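# Place the alphabetically first lettered box in the door tote

## Task

Find the box in this office whose top letter is earliest in the alphabet and put only that box into the tote near the door, fully inside with no part over the tote's rim. The robot must not tip over or finish leaning.

## Robot and tools

Robot: a Hello Robot Stretch 3 in a physics simulator. It has a two-wheel differential base (0.33 m long, 0.34 m wide, round rear) that pivots about the point midway between its drive wheels, 0.05 m behind the front edge. A lift rides up a mast, and a single telescoping arm reaches out to the robot's RIGHT, ending in a wrist (yaw, pitch, roll) and a two-finger gripper. The base cannot strafe, so to shift the gripper forward or back you drive the base. With the arm pulled in and the wrist folded, a turn sweeps a radius of 0.28 m; an unfolded, level wrist reaches past that. A loose object may occasionally get nudged by something else.

Frames: base frame has its origin on the floor between the drive wheels, x forward, y left, z up, in metres. hand_pose is reported in it, located where the closed fingertips meet; with all wrist joints at zero its x axis points up, y back toward the mast, z toward the rear. The odometry frame is the base frame as it was at scene start; base_odometry counts wheel rotation only (slip looks like travel), heading in rad, positive left, within -3.142..3.142.

Tool move: one action per call. Arguments that form the action: "base", "joints", "speeds", "pace", "contact_limits", or "servos" on its own. Plus "cameras" (list of head_camera, nav_camera, wrist_camera or "all"; [] for none; omitted means all only when there is no action) and "blocking" (true/omitted waits until everything stops; false returns within about 0.5 s while motion continues). "base" holds exactly one relative offset from where the base last measured itself: {"translate_m": d}, metres, forward positive, -3 to 3; or {"rotate_rad": d}, radians, left positive, -6.4 to 6.4. "joints" is a single object of absolute targets keyed by name: lift_m 0 to 1.1; arm_m 0 to 0.52 (extension); wrist_yaw_rad -1.345 to 4.42 (0 along the arm, positive swings toward the front); wrist_pitch_rad -1.57 to 0.451 (0 level, negative tips fingertips down); wrist_roll_rad -2.911 to 2.918 (0 fingers side by side); gripper_m -0.089 to 0.179 (larger is wider; fingertip gap is about 0.007 less near closed, 0.025 less fully open); head_pan_rad -3.953 to 1.73 (0 forward, positive left, -1.57 looks along the arm); head_tilt_rad -1.53 to 0.419 (negative looks down). "pace" is "default" or "max"; "speeds" caps a named motion's top speed (up to its max). Default/max: translate 0.12/0.30 m/s, rotate 0.76/1.90 rad/s, lift 0.11/0.15 m/s, arm 0.14/0.40 m/s. Base is slowed to 0.10 m/s and 0.63 rad/s unless lift_m < 0.30, arm_m < 0.03 and wrist_yaw_rad > 2.54. {"servos": "reboot"} revives servos that shut off. Unknown keys make a call invalid; out-of-range values get it refused, and a refusal or an unplanned stop cancels the remaining move, wait and finished_scene calls in that reply. A joint or base not named may still be pushing toward an old target.

"contact_limits" (beside its own command only): arm_m and translate_m/rotate_rad take a motor_effort percent 1-100 (arm drawing in reads negative); lift_m takes {"down": n, "up": n}, 1-100, force beyond free motion (below about 12 may trip in free air; defaults 32-47 down, 21-36 up). The base has no contact stop unless you give one; then each wheel stops on its own and can turn the robot.

wait(seconds 0 to 10, cameras) lets time run and returns state; it ends early when earlier moves come to rest. stop(cameras) brakes all running motions, which then report "stopped" and hold. zoom_image(camera, region [x0,y0,x1,y1] in pixels, at most 504 each way) enlarges part of the latest image. finished_scene(scene) ends the scene permanently; the goal must hold without the robot, and nothing should be called after it in that reply.

Results: move line says "done" or the worst status. Statuses: done, moving, off_target (rested away from target, may still push), stopped, contact_stop (that joint goes slack until commanded again), time_out, torque_fault (wrist/head servo off; needs reboot). on_its_own reports uncommanded behaviour; "held at" is a target, not a reading. motor_effort in percent, positive toward higher values, bracket = peak in last action; wrist pitch peaks near 45, roll near 72. lidar_m: 12 distances in 30-degree sectors, first straight ahead, counter-clockwise (4th left, 7th behind, 10th right), plane 0.17 m up, misses clear objects and thin legs; "-" means nothing or closer than 0.15 m. wrist_depth_mm (45-1000) and head_depth_mm (280-4000): 7x7 median depths from top left, "-" when unreadable. turned_by_wheels vs turned_by_imu: if they differ by over 0.15 rad trust the IMU. base_tilt in degrees (forward, right), a few degrees of fixed error. head_camera images arrive rotated; turn clockwise a quarter to view upright. nav_camera needs a counter-clockwise quarter turn. "pictures" lists image order.

Gripping: close to below the object's width to hold; open at least 0.05 wider, or fully, to release. Readings don't confirm a grasp. Before folding the wrist (yaw to 3.0) or unfolding, put lift_m in 0.32-0.95, pitch -0.4, roll about 0; folded, lift can go to 0.25. With yaw below -0.4 keep pitch at -0.5 or lower.

Avoid: pressing the arm into something rigid with the gripper above about 0.45 m, or driving while the gripper is caught on a fixed thing (tip risk); lowering the lift hard without a low down limit; drops, slams, hard hits, long hard pushes by wrist or head. If base_tilt shows a lean, back the gripper off. Thinking time lets the scene run on.

Each tool is called after ">>>" by a JSON object that holds its "name" and its "arguments".

## Session

>>> {"name": "move", "arguments": {"joints": {"head_tilt_rad":-0.45}, "cameras": ["all"]}}

>>> {"name": "move", "arguments": {"joints": {"head_pan_rad":-1.2}, "cameras": ["head_camera","nav_camera"]}}

>>> {"name": "move", "arguments": {"joints": {"head_pan_rad":-2.4}, "cameras": ["head_camera","nav_camera"]}}

>>> {"name": "move", "arguments": {"joints": {"head_pan_rad":1.3}, "cameras": ["head_camera","nav_camera"]}}

>>> {"name": "move", "arguments": {"joints": {"head_pan_rad":-3.7}, "cameras": ["head_camera","nav_camera"]}}

Scene clock: 0.87 s.
move: done
base_odometry: x=+0.000 y=+0.000 heading=+0.000
turned_by_wheels: +0.000
turned_by_imu: +0.000
base_tilt: forward=+0.8 right=-0.2
lidar_m: 1.39 2.07 1.11 0.87 0.86 0.92 1.35 1.08 1.14 0.89 0.88 0.94
head_depth_mm: 1239 1285 1328 1387 1452 1524 1392 / 1433 1510 1564 1657 1751 1675 1391 / 1707 1804 1931 2039 2041 1673 1384 / 1914 2043 2226 2415 2122 1671 1379 / 1839 1972 2119 2314 2101 1677 1385 / 1765 1912 2048 2211 2040 1657 1382 / 1732 1851 1980 2140 2113 1667 1380
base_status: not commanded
joint_positions: lift_m=+0.410 arm_m=+0.002 wrist_yaw_rad=+2.888 wrist_pitch_rad=-0.323 wrist_roll_rad=+0.000 gripper_m=+0.037 head_pan_rad=+0.000 head_tilt_rad=-0.450
joint_status: all done
measured_speeds: all 0
motor_effort: left_wheel=-0.3(0.5) right_wheel=+1.8(2.4) lift_m=+26.2(26.5) arm_m=-6.7(7.0) wrist_yaw_rad=+0.6(1.3) wrist_pitch_rad=+2.9(3.1) wrist_roll_rad=+0.8(1.1) gripper_m=+0.0(1.0) head_pan_rad=-0.1(1.2) head_tilt_rad=-1.7(2.7)
hand_pose: x=+0.0377 y=+0.0812 z=+0.4448 quat_wxyz=(+0.201, +0.706, +0.025, +0.678) (m; base frame)
wrist_depth_mm: - 719 - - - - - / 133 750 - - - - - / 140 174 - - - - - / 149 167 - - - - - / 161 172 951 923 951 921 922 / 706 183 127 699 722 744 748 / 630 192 605 625 582 621 629
pictures: head_camera (sideways), nav_camera (sideways), wrist_camera
Images, in order (width x height): head_camera 896x504, nav_camera 672x504, wrist_camera 644x364.

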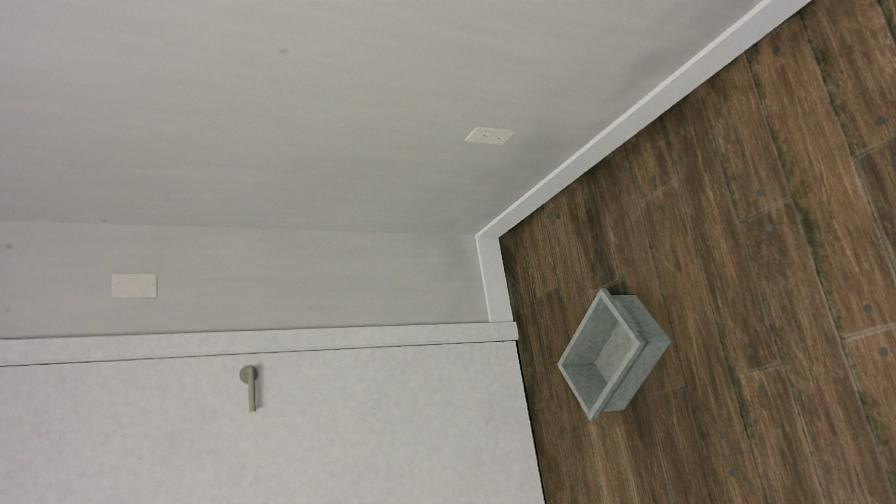

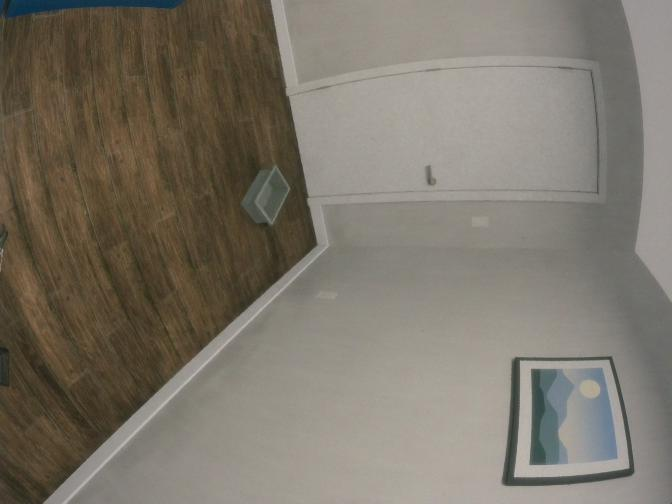

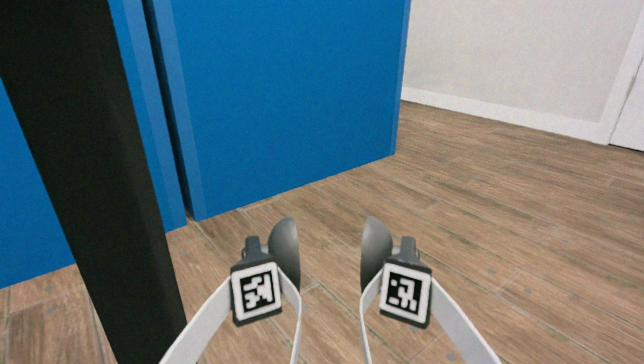

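Scene clock: 2.00 s.
move: done
base_odometry: x=+0.000 y=+0.000 heading=+0.000
turned_by_wheels: +0.000
turned_by_imu: +0.000
base_tilt: forward=+1.1 right=-0.1
lidar_m: 1.39 2.07 1.11 0.87 0.86 0.91 1.35 1.08 1.14 0.89 0.88 0.94
head_depth_mm: 731 785 851 931 1025 1143 1285 / 728 783 851 930 1025 1136 1278 / 727 782 854 930 1022 1135 1273 / 726 783 851 930 1019 1140 1278 / 725 782 850 924 1019 1132 1281 / 723 780 848 925 1016 1133 1268 / 726 779 848 921 1008 1131 1262
base_status: not commanded
joint_positions: lift_m=+0.410 arm_m=+0.002 wrist_yaw_rad=+2.888 wrist_pitch_rad=-0.323 wrist_roll_rad=+0.000 gripper_m=+0.037 head_pan_rad=-1.225 head_tilt_rad=-0.450
joint_status: all done
measured_speeds: all 0
motor_effort: left_wheel=-0.3(0.4) right_wheel=+1.9(2.6) lift_m=+26.7(26.7) arm_m=-9.3(9.3) wrist_yaw_rad=+0.9(1.1) wrist_pitch_rad=+2.8(3.2) wrist_roll_rad=+0.8(1.1) gripper_m=+0.1(1.4) head_pan_rad=-0.8(4.8) head_tilt_rad=-1.9(4.2)
hand_pose: x=+0.0377 y=+0.0812 z=+0.4448 quat_wxyz=(+0.201, +0.706, +0.025, +0.678) (m; base frame)
wrist_depth_mm: - 709 - - - - - / 133 731 - - - - - / 140 175 - - - - - / 149 167 - - - - - / 160 172 961 926 929 938 914 / 714 182 127 685 708 758 737 / 629 193 618 619 593 630 615
pictures: head_camera (sideways), nav_camera (sideways)
Images, in order (width x height): head_camera 896x504, nav_camera 672x504.

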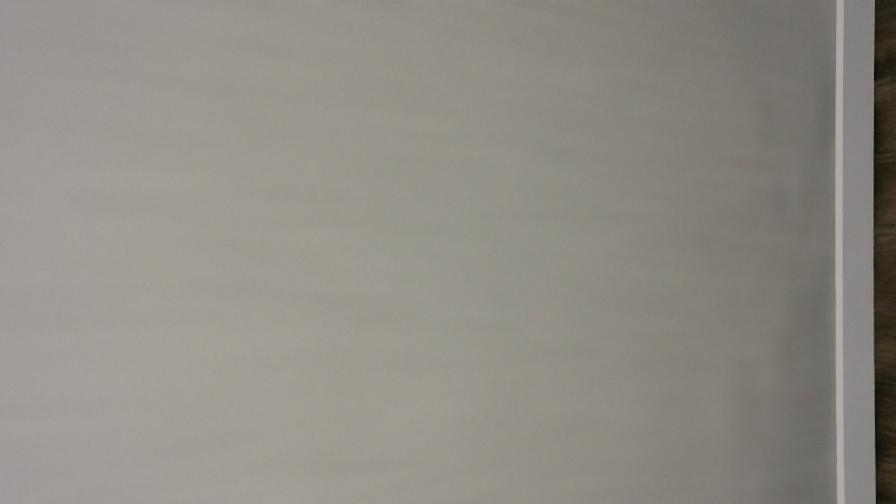

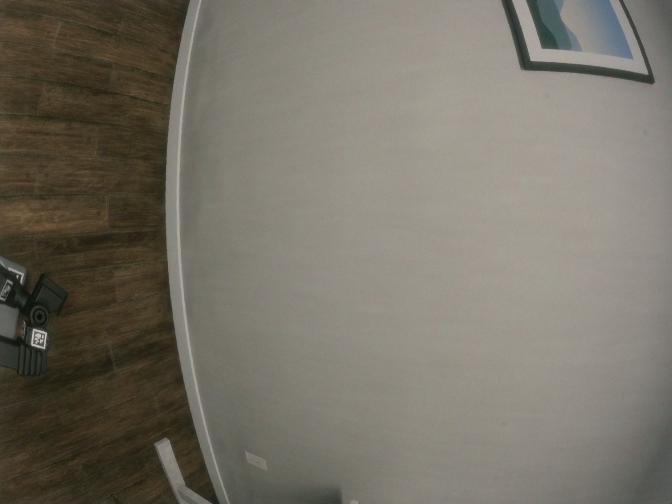

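Scene clock: 3.13 s.
move: done
base_odometry: x=+0.000 y=+0.000 heading=+0.000
turned_by_wheels: +0.000
turned_by_imu: +0.000
base_tilt: forward=+1.0 right=-0.1
lidar_m: 1.38 2.07 1.11 0.87 0.86 0.91 1.35 1.08 1.13 0.89 0.88 0.94
head_depth_mm: 1391 1495 1285 1690 1332 1600 1395 / 1431 1518 1278 1743 1385 1682 1394 / 1484 1578 1271 1859 1968 1634 1396 / 1528 1634 1257 1924 2038 1680 1392 / 1583 1686 1258 1925 1945 1675 1381 / 1487 1557 1247 1752 1889 1657 1385 / 1278 1335 1330 1477 1565 1582 1381
base_status: not commanded
joint_positions: lift_m=+0.410 arm_m=+0.002 wrist_yaw_rad=+2.888 wrist_pitch_rad=-0.323 wrist_roll_rad=+0.000 gripper_m=+0.037 head_pan_rad=-2.437 head_tilt_rad=-0.450
joint_status: all done
measured_speeds: all 0
motor_effort: left_wheel=-0.4(0.5) right_wheel=+2.3(2.4) lift_m=+26.8(26.9) arm_m=-10.7(11.1) wrist_yaw_rad=+0.9(1.4) wrist_pitch_rad=+2.7(3.1) wrist_roll_rad=+0.8(1.0) gripper_m=-1.0(1.1) head_pan_rad=+0.8(6.2) head_tilt_rad=-1.6(2.8)
hand_pose: x=+0.0377 y=+0.0812 z=+0.4448 quat_wxyz=(+0.201, +0.706, +0.025, +0.678) (m; base frame)
wrist_depth_mm: - 712 - - - - - / 133 731 - - - - - / 141 174 - - - - - / 149 167 - - - - - / 161 172 965 923 907 919 916 / 727 183 128 703 713 753 738 / 627 193 604 624 596 620 622
pictures: head_camera (sideways), nav_camera (sideways)
Images, in order (width x height): head_camera 896x504, nav_camera 672x504.

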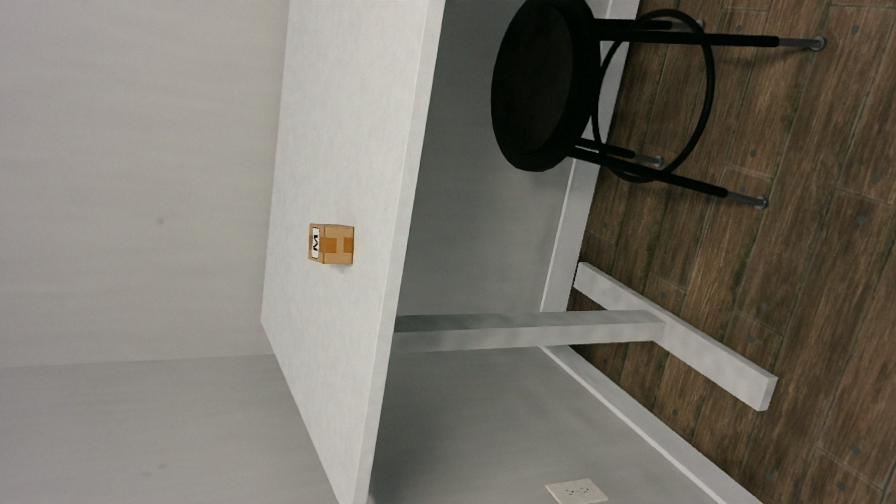

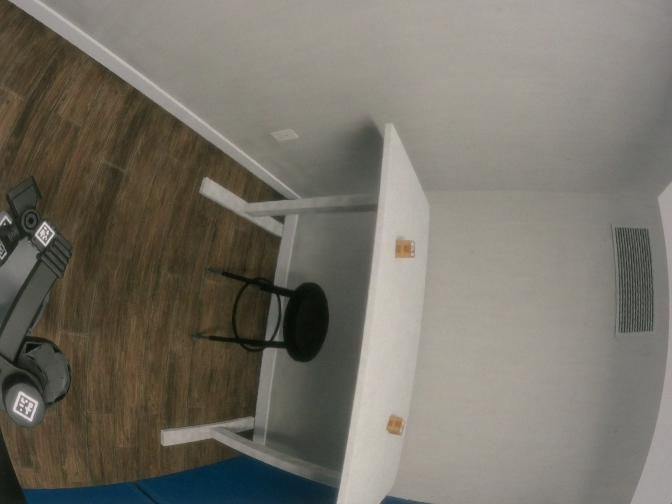

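Scene clock: 5.10 s.
move: done
base_odometry: x=+0.000 y=+0.000 heading=+0.000
turned_by_wheels: +0.000
turned_by_imu: +0.000
base_tilt: forward=+1.0 right=+0.0
lidar_m: 1.39 2.06 1.11 0.87 0.86 0.92 1.35 1.07 1.14 0.89 0.88 0.94
head_depth_mm: 1035 1149 1267 1445 2071 1688 1402 / 974 1067 1159 1304 1465 1601 1393 / 908 988 1077 1188 1328 1488 1385 / 859 923 1000 1096 1217 1348 1383 / 810 871 943 1020 1119 1239 1345 / 770 822 882 957 1046 1145 1272 / 731 779 832 904 985 1075 1175
base_status: not commanded
joint_positions: lift_m=+0.410 arm_m=+0.002 wrist_yaw_rad=+2.888 wrist_pitch_rad=-0.323 wrist_roll_rad=+0.000 gripper_m=+0.037 head_pan_rad=+1.354 head_tilt_rad=-0.450
joint_status: all done
measured_speeds: translate_m=+0.000 rotate_rad=+0.000 lift_m=+0.000 arm_m=+0.000 wrist_yaw_rad=+0.000 wrist_pitch_rad=+0.000 wrist_roll_rad=+0.000 head_pan_rad=-0.024 head_tilt_rad=+0.000
motor_effort: left_wheel=-0.1(0.5) right_wheel=+2.0(2.5) lift_m=+27.1(27.2) arm_m=-14.7(14.9) wrist_yaw_rad=+0.7(1.4) wrist_pitch_rad=+2.6(3.1) wrist_roll_rad=+0.8(1.0) gripper_m=-0.9(1.3) head_pan_rad=-2.2(5.7) head_tilt_rad=-2.2(3.5)
hand_pose: x=+0.0377 y=+0.0812 z=+0.4448 quat_wxyz=(+0.201, +0.706, +0.025, +0.678) (m; base frame)
wrist_depth_mm: - 706 - - - - - / 133 745 - - - - - / 140 174 - - - - - / 149 166 - - - - - / 160 172 970 934 938 907 926 / 714 182 127 699 712 740 761 / 614 193 605 633 586 627 625
pictures: head_camera (sideways), nav_camera (sideways)
Images, in order (width x height): head_camera 896x504, nav_camera 672x504.

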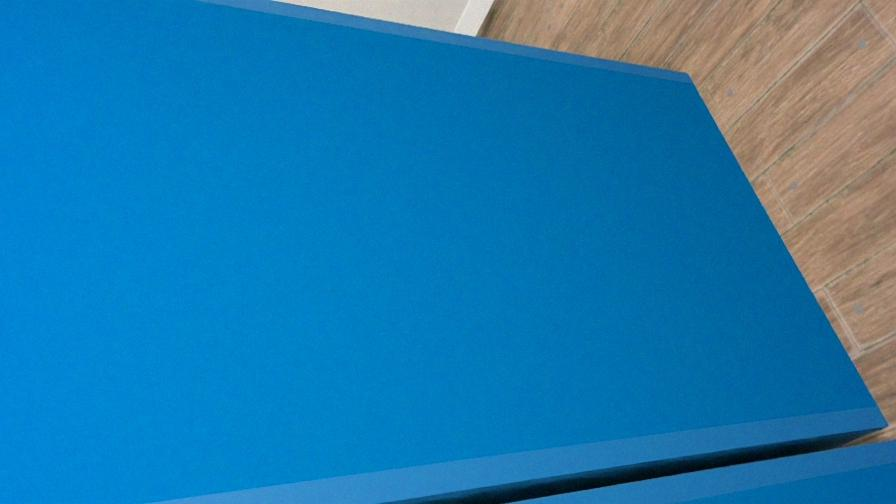

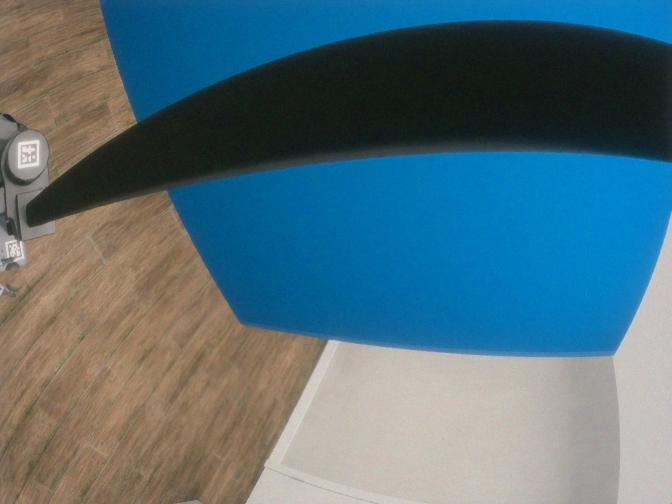

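Scene clock: 8.93 s.
move: done
base_odometry: x=+0.000 y=+0.000 heading=+0.000
turned_by_wheels: +0.000
turned_by_imu: +0.001
base_tilt: forward=+0.9 right=-0.2
lidar_m: 1.38 2.07 1.11 0.87 0.86 0.91 1.35 1.08 1.14 0.89 0.88 0.94
head_depth_mm: 739 788 837 899 967 1048 1150 / 783 835 894 961 1040 1134 1247 / 835 893 960 1037 1129 1240 1328 / 890 956 1036 1124 1235 1360 1385 / 962 1035 1126 1243 1373 1520 1380 / 1026 1116 1222 1355 1529 1621 1389 / 1112 1220 1303 1515 1743 1655 1386
base_status: not commanded
joint_positions: lift_m=+0.410 arm_m=+0.002 wrist_yaw_rad=+2.888 wrist_pitch_rad=-0.323 wrist_roll_rad=+0.000 gripper_m=+0.037 head_pan_rad=-3.716 head_tilt_rad=-0.450
joint_status: all done
measured_speeds: translate_m=+0.000 rotate_rad=+0.000 lift_m=+0.000 arm_m=+0.000 wrist_yaw_rad=+0.000 wrist_pitch_rad=+0.000 wrist_roll_rad=+0.000 head_pan_rad=+0.024 head_tilt_rad=+0.000
motor_effort: left_wheel=-0.2(0.5) right_wheel=+1.8(2.7) lift_m=+27.7(28.1) arm_m=-22.2(22.2) wrist_yaw_rad=+0.7(1.4) wrist_pitch_rad=+3.0(3.2) wrist_roll_rad=+0.8(1.1) gripper_m=+0.0(1.6) head_pan_rad=+3.8(5.2) head_tilt_rad=-1.1(2.9)
hand_pose: x=+0.0377 y=+0.0812 z=+0.4448 quat_wxyz=(+0.201, +0.706, +0.025, +0.678) (m; base frame)
wrist_depth_mm: - 702 - - - - - / 133 743 - - - - - / 140 174 - - - - - / 149 167 - - - - - / 160 172 961 918 898 931 916 / 719 183 128 697 725 738 742 / 621 192 599 631 586 628 635
pictures: head_camera (sideways), nav_camera (sideways)
Images, in order (width x height): head_camera 896x504, nav_camera 672x504.

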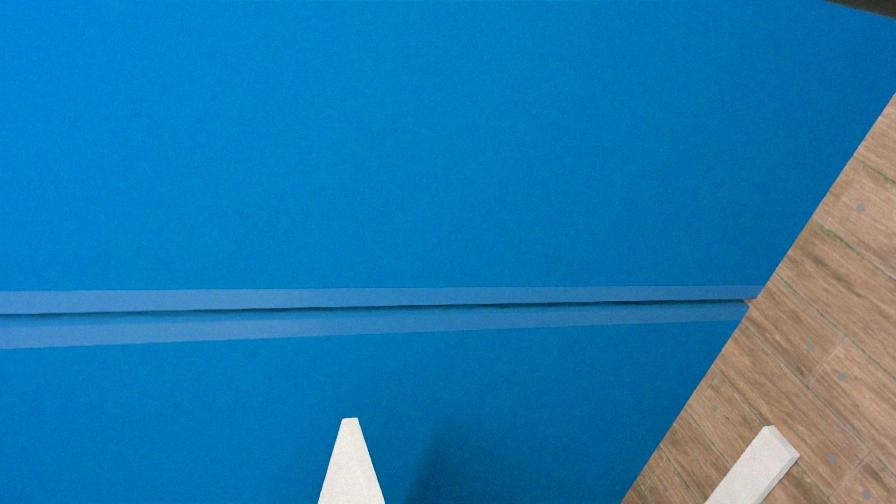

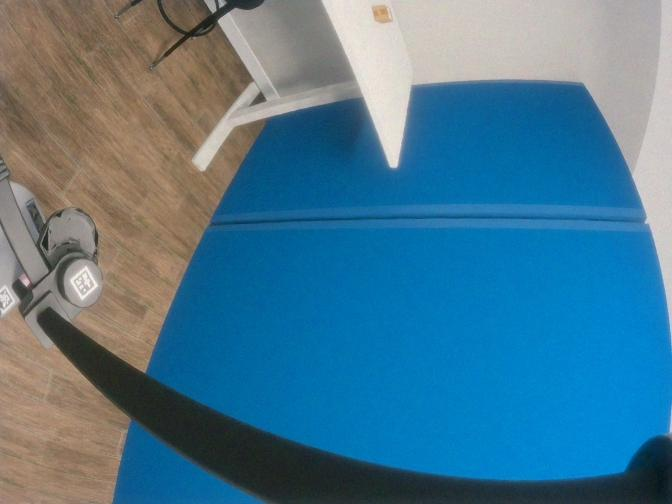

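>>> {"name": "move", "arguments": {"joints": {"head_pan_rad":-2.85}, "cameras": ["head_camera"]}}

>>> {"name": "zoom_image", "arguments": {"camera": "head_camera", "region": [200, 0, 500, 504]}}

>>> {"name": "move", "arguments": {"joints": {"head_pan_rad":0.75}, "cameras": ["head_camera","nav_camera"]}}

Scene clock: 12.73 s.
move: done
base_odometry: x=+0.000 y=+0.000 heading=+0.000
turned_by_wheels: +0.000
turned_by_imu: +0.001
base_tilt: forward=+1.0 right=-0.1
lidar_m: 1.38 2.07 1.11 0.87 0.86 0.91 1.36 1.08 1.14 0.89 0.88 0.94
head_depth_mm: 1453 1580 1287 1869 1963 1625 1395 / 1438 1565 1218 1866 1996 1692 1393 / 1439 1540 1270 1843 1965 1689 1389 / 1431 1546 1261 1806 1907 1630 1386 / 1433 1533 1247 1489 1369 1635 1379 / 1408 1531 1249 1809 1898 1612 1376 / 1405 1523 1240 1785 1945 1670 1374
base_status: not commanded
joint_positions: lift_m=+0.410 arm_m=+0.002 wrist_yaw_rad=+2.888 wrist_pitch_rad=-0.323 wrist_roll_rad=+0.000 gripper_m=+0.037 head_pan_rad=-2.830 head_tilt_rad=-0.450
joint_status: all done
measured_speeds: all 0
motor_effort: left_wheel=-0.2(0.5) right_wheel=+2.0(2.7) lift_m=+28.4(28.6) arm_m=-22.8(23.6) wrist_yaw_rad=+0.9(1.2) wrist_pitch_rad=+2.8(3.1) wrist_roll_rad=+0.9(1.1) gripper_m=-0.4(0.9) head_pan_rad=+1.0(4.6) head_tilt_rad=-1.4(2.9)
hand_pose: x=+0.0377 y=+0.0812 z=+0.4448 quat_wxyz=(+0.201, +0.706, +0.025, +0.678) (m; base frame)
wrist_depth_mm: - 706 - - - - - / 133 740 - - - - - / 140 174 - - - - - / 150 167 - - - - - / 160 171 952 905 917 910 931 / 718 182 128 694 706 748 745 / 629 192 614 630 589 628 624
pictures: head_camera (sideways)
Images, in order (width x height): head_camera 896x504.

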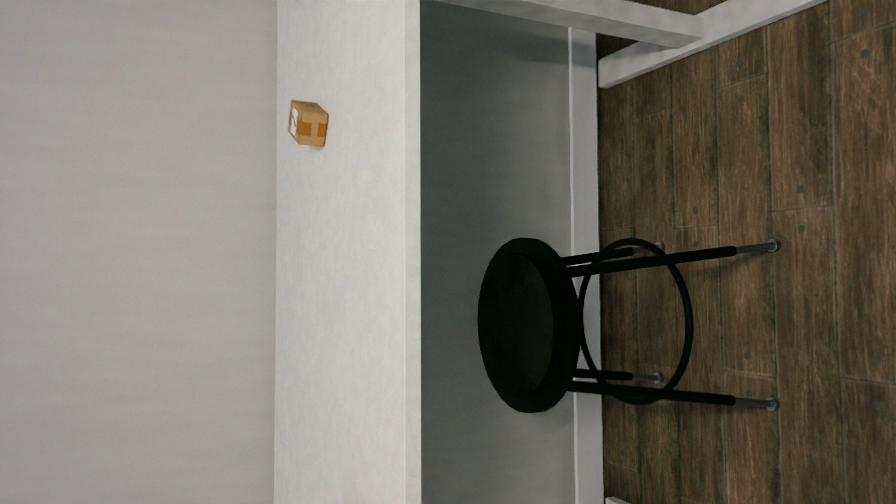

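Scaled by 1.000.

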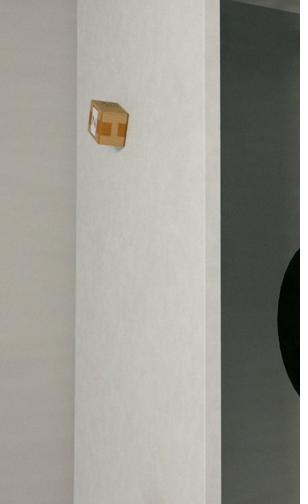

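Scene clock: 16.10 s.
move: done
base_odometry: x=+0.000 y=+0.000 heading=+0.000
turned_by_wheels: +0.000
turned_by_imu: +0.001
base_tilt: forward=+0.9 right=+0.0
lidar_m: 1.38 2.07 1.11 0.87 0.86 0.92 1.35 1.08 1.14 0.89 0.88 0.94
head_depth_mm: 1735 1843 2001 2130 2149 1680 1394 / 1816 1923 2076 2226 2133 1687 1397 / 1861 2026 2173 2371 2111 1676 1387 / 1945 2089 2273 2482 2123 1667 1382 / 2043 2179 2384 2603 2131 1675 1382 / 2129 2302 2528 2607 2003 1651 1384 / 1152 1201 1264 1340 1407 1510 1384
base_status: not commanded
joint_positions: lift_m=+0.410 arm_m=+0.002 wrist_yaw_rad=+2.888 wrist_pitch_rad=-0.323 wrist_roll_rad=+0.000 gripper_m=+0.037 head_pan_rad=+0.766 head_tilt_rad=-0.450
joint_status: all done
measured_speeds: translate_m=+0.000 rotate_rad=+0.000 lift_m=+0.000 arm_m=+0.000 wrist_yaw_rad=+0.000 wrist_pitch_rad=+0.000 wrist_roll_rad=+0.000 head_pan_rad=-0.024 head_tilt_rad=+0.000
motor_effort: left_wheel=-0.2(0.4) right_wheel=+2.3(2.5) lift_m=+29.4(29.4) arm_m=-23.1(23.8) wrist_yaw_rad=+0.6(1.3) wrist_pitch_rad=+2.6(3.1) wrist_roll_rad=+0.5(1.1) gripper_m=-0.8(1.5) head_pan_rad=-3.7(5.6) head_tilt_rad=-1.0(2.7)
hand_pose: x=+0.0377 y=+0.0812 z=+0.4448 quat_wxyz=(+0.201, +0.706, +0.025, +0.678) (m; base frame)
wrist_depth_mm: - 713 - - - - - / 133 750 - - - - - / 140 174 - - - - - / 150 167 - - - - - / 160 171 935 929 940 916 932 / 710 182 128 694 724 758 754 / 628 193 605 619 584 631 625
pictures: head_camera (sideways), nav_camera (sideways)
Images, in order (width x height): head_camera 896x504, nav_camera 672x504.

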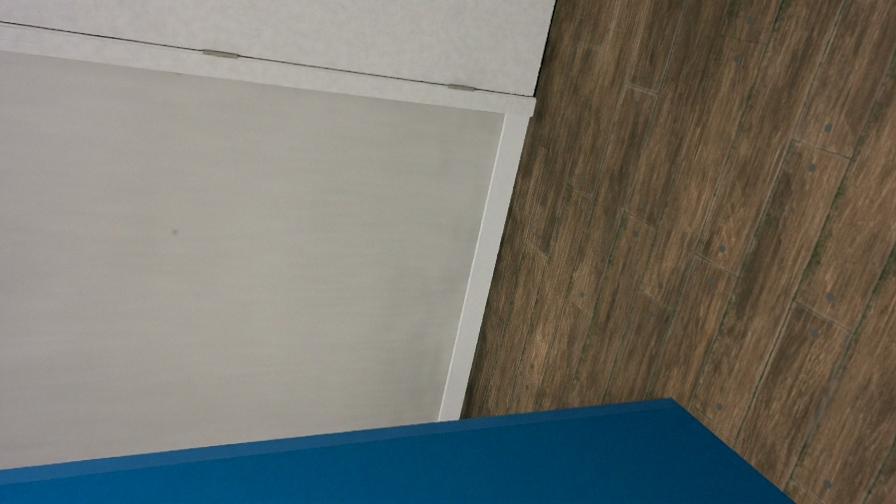

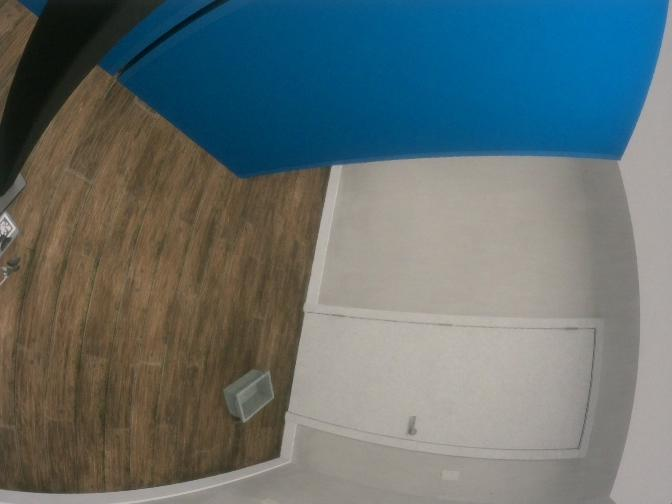

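>>> {"name": "move", "arguments": {"joints": {"head_pan_rad":-2.98}, "cameras": ["head_camera"]}}

>>> {"name": "zoom_image", "arguments": {"camera": "head_camera", "region": [270, 180, 350, 260]}}

Scene clock: 22.60 s.
move: done
base_odometry: x=+0.000 y=+0.000 heading=+0.000
turned_by_wheels: +0.000
turned_by_imu: +0.001
base_tilt: forward=+1.0 right=-0.1
lidar_m: 1.39 2.07 1.11 0.86 0.86 0.91 1.35 1.08 1.14 0.89 0.88 0.94
head_depth_mm: 1509 1595 1292 1657 1722 1636 1395 / 1532 1662 1282 1496 1915 1674 1395 / 1500 1619 1275 1922 2068 1687 1390 / 1465 1573 1241 1889 2000 1675 1375 / 1433 1542 1255 1809 1979 1627 1381 / 1406 1519 1248 1760 1371 1631 1383 / 1374 1484 1237 1727 1305 1611 1373
base_status: not commanded
joint_positions: lift_m=+0.410 arm_m=+0.002 wrist_yaw_rad=+2.888 wrist_pitch_rad=-0.323 wrist_roll_rad=+0.000 gripper_m=+0.037 head_pan_rad=-2.996 head_tilt_rad=-0.450
joint_status: all done
measured_speeds: translate_m=+0.000 rotate_rad=+0.000 lift_m=+0.000 arm_m=+0.000 wrist_yaw_rad=+0.000 wrist_pitch_rad=+0.000 wrist_roll_rad=+0.000 head_pan_rad=+0.024 head_tilt_rad=+0.000
motor_effort: left_wheel=+0.0(0.4) right_wheel=+2.1(2.6) lift_m=+30.3(30.5) arm_m=-23.4(23.8) wrist_yaw_rad=+0.1(1.3) wrist_pitch_rad=+2.9(3.3) wrist_roll_rad=+0.8(1.1) gripper_m=+0.0(1.6) head_pan_rad=+3.3(5.5) head_tilt_rad=+0.6(1.9)
hand_pose: x=+0.0377 y=+0.0812 z=+0.4448 quat_wxyz=(+0.201, +0.706, +0.025, +0.678) (m; base frame)
wrist_depth_mm: - 708 - - - - - / 133 740 - - - - - / 140 174 - - - - - / 150 167 - - - - - / 160 172 951 929 923 914 920 / 728 183 128 691 733 735 754 / 624 192 602 618 595 632 631
pictures: head_camera (sideways)
Images, in order (width x height): head_camera 896x504.

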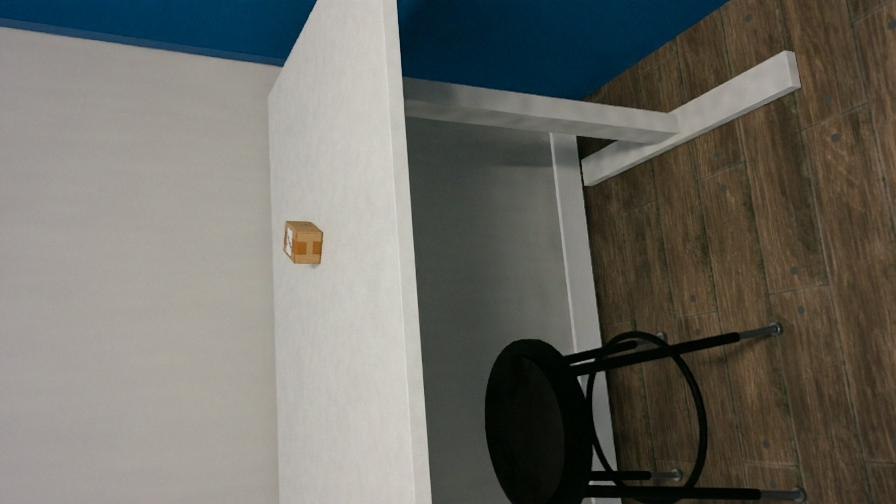

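Scaled by 6.300 from the camera's 896x504 image, which has a finer 1280x720 frame.

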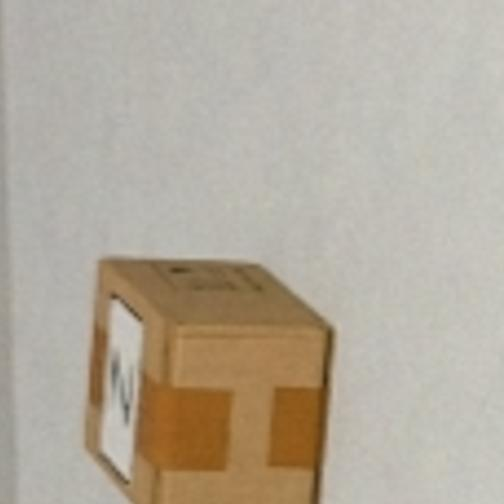

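>>> {"name": "move", "arguments": {"base": {"translate_m":0.75}, "joints": {"head_pan_rad":1.3,"head_tilt_rad":-0.35}, "cameras": ["head_camera","nav_camera"], "pace": "max"}}

Scene clock: 36.10 s.
move: done
base_odometry: x=+0.750 y=+0.000 heading=+0.000
turned_by_wheels: +0.000
turned_by_imu: +0.000
base_tilt: forward=+1.1 right=-0.2
lidar_m: 0.90 1.39 1.49 1.18 1.17 1.24 1.84 1.64 0.74 0.58 0.57 0.61
head_depth_mm: 1510 1562 1621 1695 1767 1808 1515 / 1653 1735 1801 1890 1985 1875 1511 / 1825 1914 2022 2136 2217 1878 1516 / 2066 2184 2320 2438 2390 1882 1508 / 2376 2500 2656 2873 2492 1869 1507 / 2716 2951 3240 3339 2482 1859 1488 / 3068 3176 1154 1210 1292 1376 1425
base_status: done
joint_positions: lift_m=+0.410 arm_m=+0.002 wrist_yaw_rad=+2.888 wrist_pitch_rad=-0.323 wrist_roll_rad=+0.000 gripper_m=+0.037 head_pan_rad=+1.300 head_tilt_rad=-0.350
joint_status: all done
measured_speeds: all 0
motor_effort: left_wheel=+10.1(14.9) right_wheel=-1.5(11.1) lift_m=+21.4(30.5) arm_m=-23.3(23.7) wrist_yaw_rad=+0.9(1.5) wrist_pitch_rad=+2.8(3.3) wrist_roll_rad=+0.8(1.1) gripper_m=+0.0(1.2) head_pan_rad=-3.5(5.7) head_tilt_rad=+3.3(8.5)
hand_pose: x=+0.0377 y=+0.0812 z=+0.4448 quat_wxyz=(+0.201, +0.706, +0.025, +0.678) (m; base frame)
wrist_depth_mm: - - - - - - - / 133 - - - - - - / 140 - - - - - - / 149 169 - - - - - / 164 171 975 929 922 916 816 / 734 183 128 700 716 746 726 / 629 192 604 634 592 631 606
pictures: head_camera (sideways), nav_camera (sideways)
Images, in order (width x height): head_camera 896x504, nav_camera 672x504.

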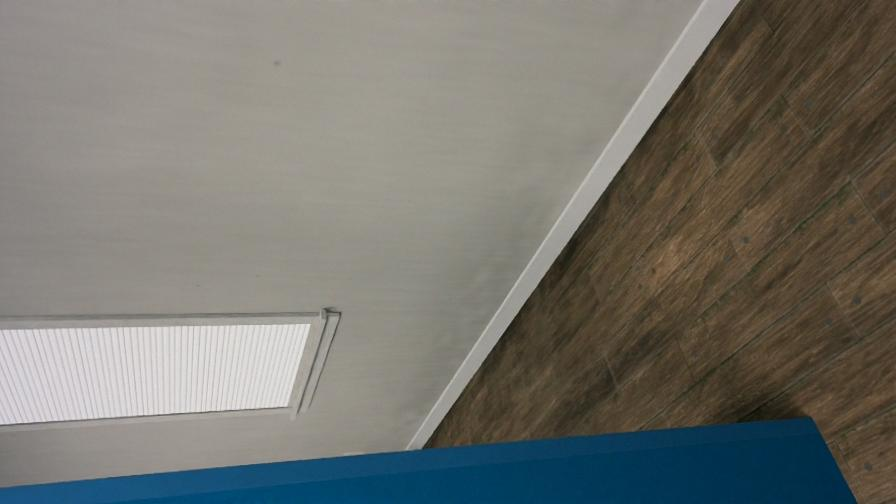

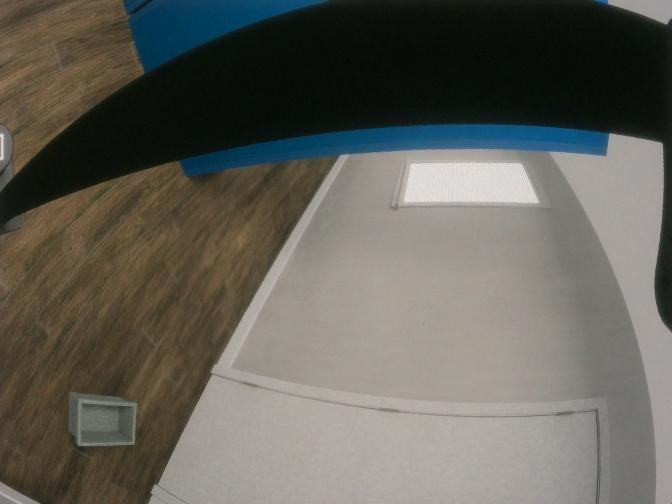

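>>> {"name": "move", "arguments": {"base": {"rotate_rad":0.9}, "pace": "max"}}

>>> {"name": "move", "arguments": {"base": {"translate_m":0.75}, "joints": {"head_pan_rad":1.0}, "pace": "max", "cameras": ["head_camera","nav_camera"]}}

Scene clock: 44.07 s.
move: done
base_odometry: x=+0.750 y=+0.000 heading=+0.900
turned_by_wheels: +0.899
turned_by_imu: +0.898
base_tilt: forward=+1.0 right=-0.2
lidar_m: 1.42 1.23 1.16 1.19 1.56 1.77 0.86 0.61 0.57 0.58 0.77 1.39
head_depth_mm: 945 997 1065 1133 1203 1298 1393 / 967 1026 1090 1155 1240 1334 1411 / 994 1049 1121 1189 1267 1372 1453 / 1025 1073 1151 1222 1321 1422 1482 / 1037 1105 1191 1273 1361 1474 1494 / 1080 1131 1216 1310 1412 1533 1496 / 1096 1167 1248 1348 1455 1573 1495
base_status: done
joint_positions: lift_m=+0.410 arm_m=+0.002 wrist_yaw_rad=+2.888 wrist_pitch_rad=-0.323 wrist_roll_rad=+0.000 gripper_m=+0.037 head_pan_rad=+1.300 head_tilt_rad=-0.350
joint_status: not commanded
measured_speeds: all 0
motor_effort: left_wheel=-9.7(14.7) right_wheel=+10.7(15.8) lift_m=+25.7(25.9) arm_m=-23.3(23.7) wrist_yaw_rad=+0.6(1.3) wrist_pitch_rad=+2.9(3.1) wrist_roll_rad=+0.7(1.1) gripper_m=-0.7(1.3) head_pan_rad=-1.3(4.3) head_tilt_rad=+4.7(4.7)
hand_pose: x=+0.0377 y=+0.0812 z=+0.4448 quat_wxyz=(+0.201, +0.706, +0.025, +0.678) (m; base frame)
wrist_depth_mm: - - - - - - - / 133 - - - - - - / 140 - - - - - - / 151 169 - - - - - / 166 172 942 906 920 917 941 / 748 182 127 705 718 741 755 / 626 192 606 625 589 632 629
pictures: none

Scene clock: 52.50 s.
move: done
base_odometry: x=+1.216 y=+0.587 heading=+0.900
turned_by_wheels: +0.000
turned_by_imu: +0.000
base_tilt: forward=+0.9 right=-0.3
lidar_m: 0.74 1.00 1.09 0.86 1.11 2.45 1.37 0.95 0.90 0.93 0.77 0.73
head_depth_mm: 2047 2035 2029 2036 2059 1835 1505 / 2917 2911 2894 2876 2454 1878 1513 / 3339 3537 3798 3746 2442 1860 1512 / 3356 3596 3826 3726 2482 1868 1506 / 3352 3538 3787 3718 2489 1866 1489 / 3359 3505 3698 3190 2266 1453 1415 / 882 878 874 877 905 962 1047
base_status: done
joint_positions: lift_m=+0.410 arm_m=+0.002 wrist_yaw_rad=+2.888 wrist_pitch_rad=-0.323 wrist_roll_rad=+0.000 gripper_m=+0.037 head_pan_rad=+1.000 head_tilt_rad=-0.350
joint_status: all done
measured_speeds: all 0
motor_effort: left_wheel=+7.1(12.7) right_wheel=+2.3(14.9) lift_m=+29.6(30.7) arm_m=-21.8(23.4) wrist_yaw_rad=+0.9(1.2) wrist_pitch_rad=+2.9(3.2) wrist_roll_rad=+0.8(1.1) gripper_m=+0.2(1.3) head_pan_rad=+3.6(4.5) head_tilt_rad=+3.3(4.3)
hand_pose: x=+0.0377 y=+0.0812 z=+0.4448 quat_wxyz=(+0.201, +0.706, +0.025, +0.678) (m; base frame)
wrist_depth_mm: - 138 - - - - - / 133 146 - - - - - / 140 - - - - - - / 150 170 - - - - - / 167 172 990 909 920 926 926 / 747 182 128 706 722 745 741 / 628 193 603 632 591 637 630
pictures: head_camera (sideways), nav_camera (sideways)
Images, in order (width x height): head_camera 896x504, nav_camera 672x504.

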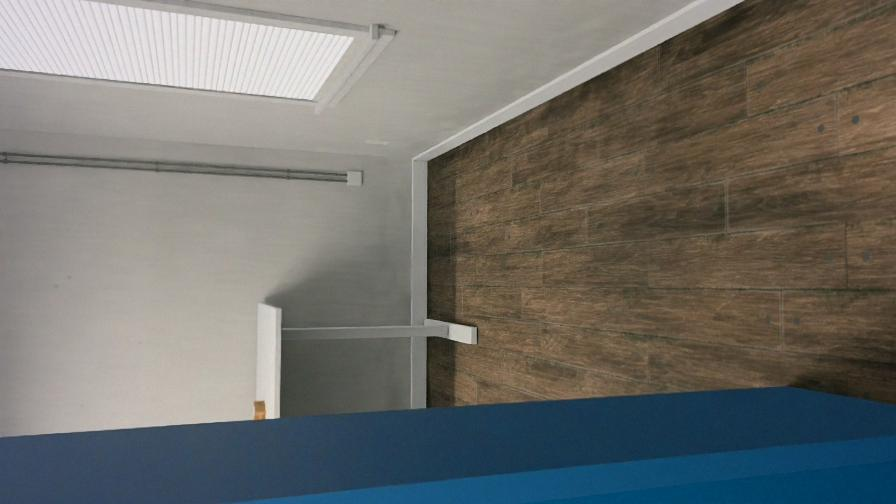

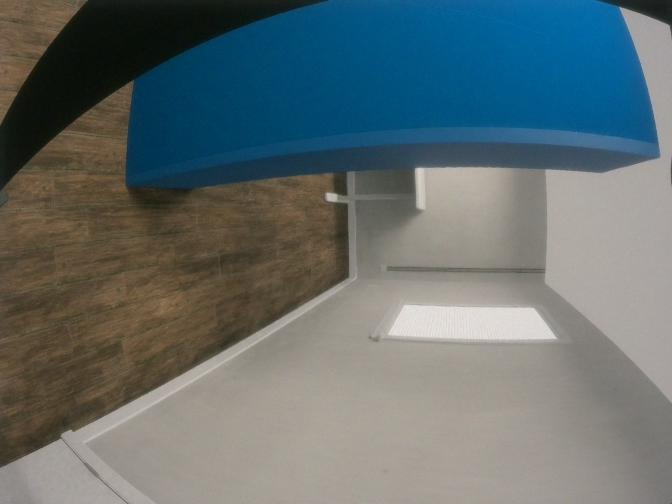

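>>> {"name": "move", "arguments": {"base": {"rotate_rad":0.7}, "pace": "max"}}

>>> {"name": "move", "arguments": {"base": {"translate_m":0.9}, "joints": {"head_pan_rad":1.4}, "pace": "max", "contact_limits": {"translate_m":40}, "cameras": ["head_camera","nav_camera"]}}

Scene clock: 59.40 s.
move: done
base_odometry: x=+1.216 y=+0.587 heading=+1.599
turned_by_wheels: +0.699
turned_by_imu: +0.697
base_tilt: forward=+0.9 right=-0.2
lidar_m: 1.20 0.86 0.89 1.33 2.51 1.16 0.92 0.90 0.96 0.74 0.73 0.77
head_depth_mm: 722 750 790 834 879 944 1048 / 763 803 845 894 947 1008 1077 / 813 857 907 960 1027 1092 1186 / 867 921 976 1045 1115 1202 1305 / 933 991 1059 1137 1236 1326 1418 / 1010 1082 1160 1251 1365 1484 1490 / 1102 1194 1282 1402 1529 1676 1490
base_status: done
joint_positions: lift_m=+0.410 arm_m=+0.002 wrist_yaw_rad=+2.888 wrist_pitch_rad=-0.323 wrist_roll_rad=+0.000 gripper_m=+0.037 head_pan_rad=+1.000 head_tilt_rad=-0.350
joint_status: not commanded
measured_speeds: all 0
motor_effort: left_wheel=-10.2(15.1) right_wheel=+10.2(14.4) lift_m=+26.2(27.9) arm_m=-23.2(23.4) wrist_yaw_rad=+0.6(1.3) wrist_pitch_rad=+3.0(3.1) wrist_roll_rad=+0.8(1.1) gripper_m=-0.4(1.2) head_pan_rad=+2.1(4.1) head_tilt_rad=+1.8(3.5)
hand_pose: x=+0.0377 y=+0.0812 z=+0.4448 quat_wxyz=(+0.201, +0.706, +0.025, +0.678) (m; base frame)
wrist_depth_mm: - - - - - - 661 / 133 - - - - 707 - / 140 - - - - 763 - / 150 170 - - - 811 - / 167 172 971 914 924 889 934 / 738 182 127 699 716 757 759 / 616 192 606 629 590 609 631
pictures: none

Scene clock: 69.37 s.
move: done
base_odometry: x=+1.191 y=+1.487 heading=+1.600
turned_by_wheels: +0.000
turned_by_imu: +0.001
base_tilt: forward=+1.0 right=+0.0
lidar_m: 0.62 2.60 0.74 0.58 0.58 2.21 1.74 1.02 0.50 0.39 0.39 0.42
head_depth_mm: 3530 3735 3910 3665 2459 1895 1517 / 3791 - - 3785 2475 1901 1515 / 582 620 665 721 782 865 1421 / 553 587 627 668 724 783 856 / 525 555 591 627 678 730 794 / 501 528 559 593 637 681 737 / 478 503 531 563 601 641 689
base_status: done
joint_positions: lift_m=+0.410 arm_m=+0.002 wrist_yaw_rad=+2.888 wrist_pitch_rad=-0.323 wrist_roll_rad=+0.000 gripper_m=+0.037 head_pan_rad=+1.400 head_tilt_rad=-0.350
joint_status: all done
measured_speeds: all 0
motor_effort: left_wheel=+7.5(12.5) right_wheel=+1.8(17.1) lift_m=+21.8(26.4) arm_m=-19.2(23.6) wrist_yaw_rad=+0.7(1.3) wrist_pitch_rad=+2.4(3.2) wrist_roll_rad=+0.6(1.2) gripper_m=-0.8(1.6) head_pan_rad=-2.9(4.6) head_tilt_rad=+1.5(3.1)
contact_limits: translate_m 40 (maximum 100)
hand_pose: x=+0.0377 y=+0.0812 z=+0.4448 quat_wxyz=(+0.201, +0.706, +0.025, +0.678) (m; base frame)
wrist_depth_mm: - 498 - - - - - / 133 508 - - - - - / 140 155 - - - - - / 150 159 - - - - - / 166 169 - 881 918 942 925 / 741 181 127 691 711 741 751 / 631 192 607 623 589 623 624
pictures: head_camera (sideways), nav_camera (sideways)
Images, in order (width x height): head_camera 896x504, nav_camera 672x504.

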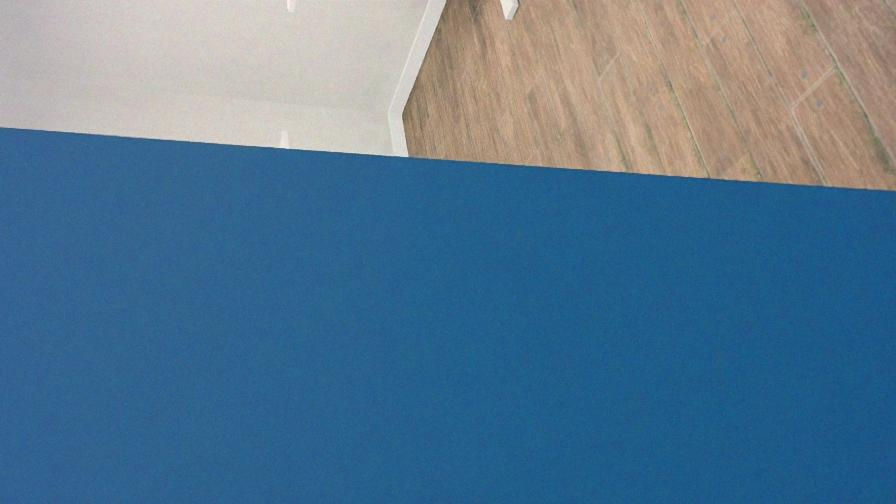

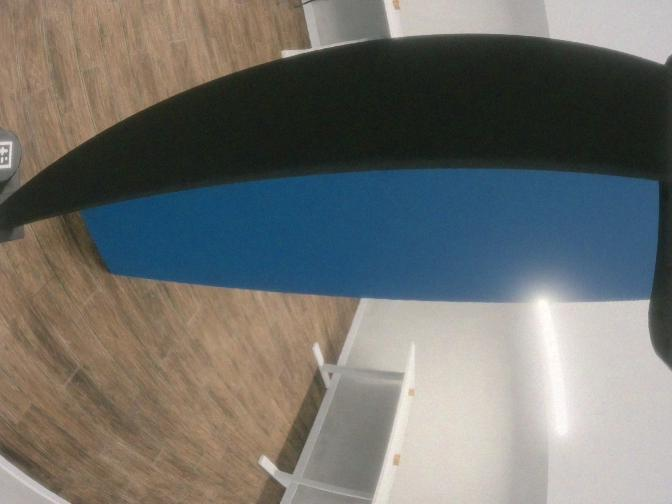

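>>> {"name": "move", "arguments": {"base": {"rotate_rad":0.47}, "pace": "max"}}

>>> {"name": "move", "arguments": {"base": {"translate_m":0.7}, "joints": {"head_pan_rad":1.15}, "pace": "max", "contact_limits": {"translate_m":40}, "cameras": ["head_camera","nav_camera"]}}

Scene clock: 79.27 s.
move: done
base_odometry: x=+1.191 y=+1.487 heading=+2.069
turned_by_wheels: +0.469
turned_by_imu: +0.468
base_tilt: forward=+1.0 right=-0.2
lidar_m: 1.84 3.15 0.59 0.57 2.33 1.77 1.22 0.52 0.40 0.39 0.41 0.58
head_depth_mm: 476 504 539 576 622 670 732 / 473 501 534 573 618 667 730 / 470 498 530 569 612 664 720 / 469 496 528 565 607 659 719 / 2898 3125 3199 3165 2373 1806 1457 / 2906 3061 3292 3461 2467 1846 1498 / 2926 3062 3278 3377 2429 1835 1494
base_status: done
joint_positions: lift_m=+0.410 arm_m=+0.002 wrist_yaw_rad=+2.888 wrist_pitch_rad=-0.323 wrist_roll_rad=+0.000 gripper_m=+0.037 head_pan_rad=+1.400 head_tilt_rad=-0.350
joint_status: not commanded
measured_speeds: all 0
motor_effort: left_wheel=-10.2(15.8) right_wheel=+10.9(15.8) lift_m=+27.5(27.6) arm_m=-18.8(18.9) wrist_yaw_rad=+0.7(1.4) wrist_pitch_rad=+2.9(3.1) wrist_roll_rad=+0.6(1.2) gripper_m=+0.5(1.1) head_pan_rad=-3.4(3.8) head_tilt_rad=+1.5(2.0)
hand_pose: x=+0.0377 y=+0.0812 z=+0.4448 quat_wxyz=(+0.201, +0.706, +0.025, +0.678) (m; base frame)
wrist_depth_mm: - - - - - - - / 133 - - - - - - / 140 - - - - - - / 150 169 - - - - - / 166 171 942 - 157 928 928 / 730 182 127 693 722 750 746 / 621 191 595 624 588 637 625
pictures: none

Scene clock: 87.20 s.
move: done
base_odometry: x=+0.856 y=+2.102 heading=+2.069
turned_by_wheels: +0.000
turned_by_imu: +0.001
base_tilt: forward=+0.8 right=-0.1
lidar_m: 1.96 2.47 3.16 1.43 0.70 0.81 1.30 0.57 0.43 0.42 0.44 0.63
head_depth_mm: 3351 3629 3774 3664 2516 1872 1527 / 3239 3460 3709 3761 2459 1881 1507 / 3133 3338 3532 3486 2483 1882 1502 / 3041 3194 3391 3619 2467 1866 1480 / 2953 3159 3321 3462 2462 1858 1498 / 2861 3029 3264 3374 2447 1850 1497 / 2797 2996 3144 3254 2432 1851 1494
base_status: done
joint_positions: lift_m=+0.410 arm_m=+0.002 wrist_yaw_rad=+2.888 wrist_pitch_rad=-0.323 wrist_roll_rad=+0.000 gripper_m=+0.037 head_pan_rad=+1.150 head_tilt_rad=-0.350
joint_status: all done
measured_speeds: all 0
motor_effort: left_wheel=+1.0(12.1) right_wheel=+9.0(17.4) lift_m=+30.0(30.7) arm_m=-23.1(23.7) wrist_yaw_rad=+0.8(1.4) wrist_pitch_rad=+2.9(3.2) wrist_roll_rad=+0.7(1.2) gripper_m=-0.6(1.4) head_pan_rad=+3.6(4.3) head_tilt_rad=-0.3(2.1)
contact_limits: translate_m 40 (maximum 100)
hand_pose: x=+0.0377 y=+0.0812 z=+0.4448 quat_wxyz=(+0.201, +0.706, +0.025, +0.678) (m; base frame)
wrist_depth_mm: - - - - - - - / 133 - - - - - - / 140 - - - - - - / 149 169 - - - - - / 161 169 966 901 892 921 933 / - 182 128 696 712 740 740 / 620 194 613 620 595 618 622
pictures: head_camera (sideways), nav_camera (sideways)
Images, in order (width x height): head_camera 896x504, nav_camera 672x504.

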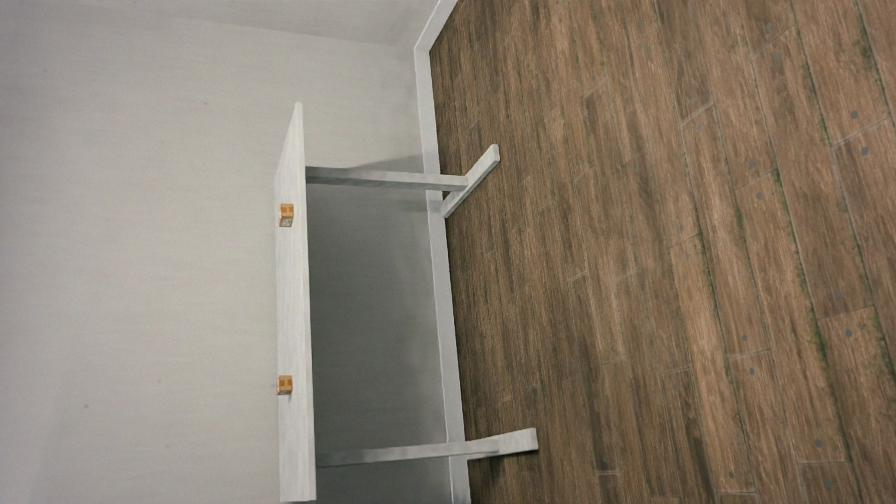

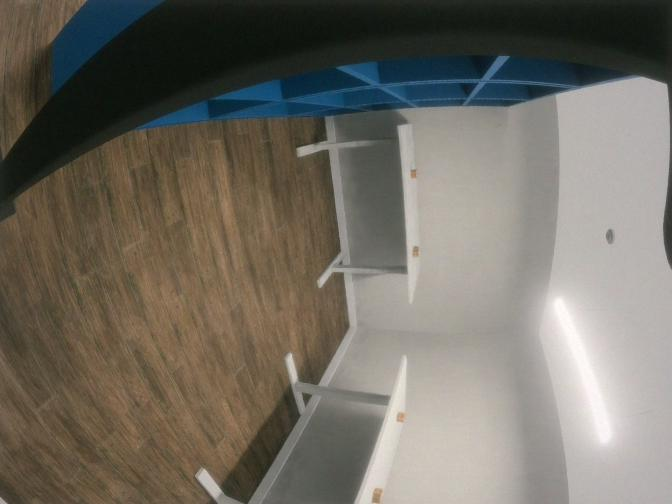

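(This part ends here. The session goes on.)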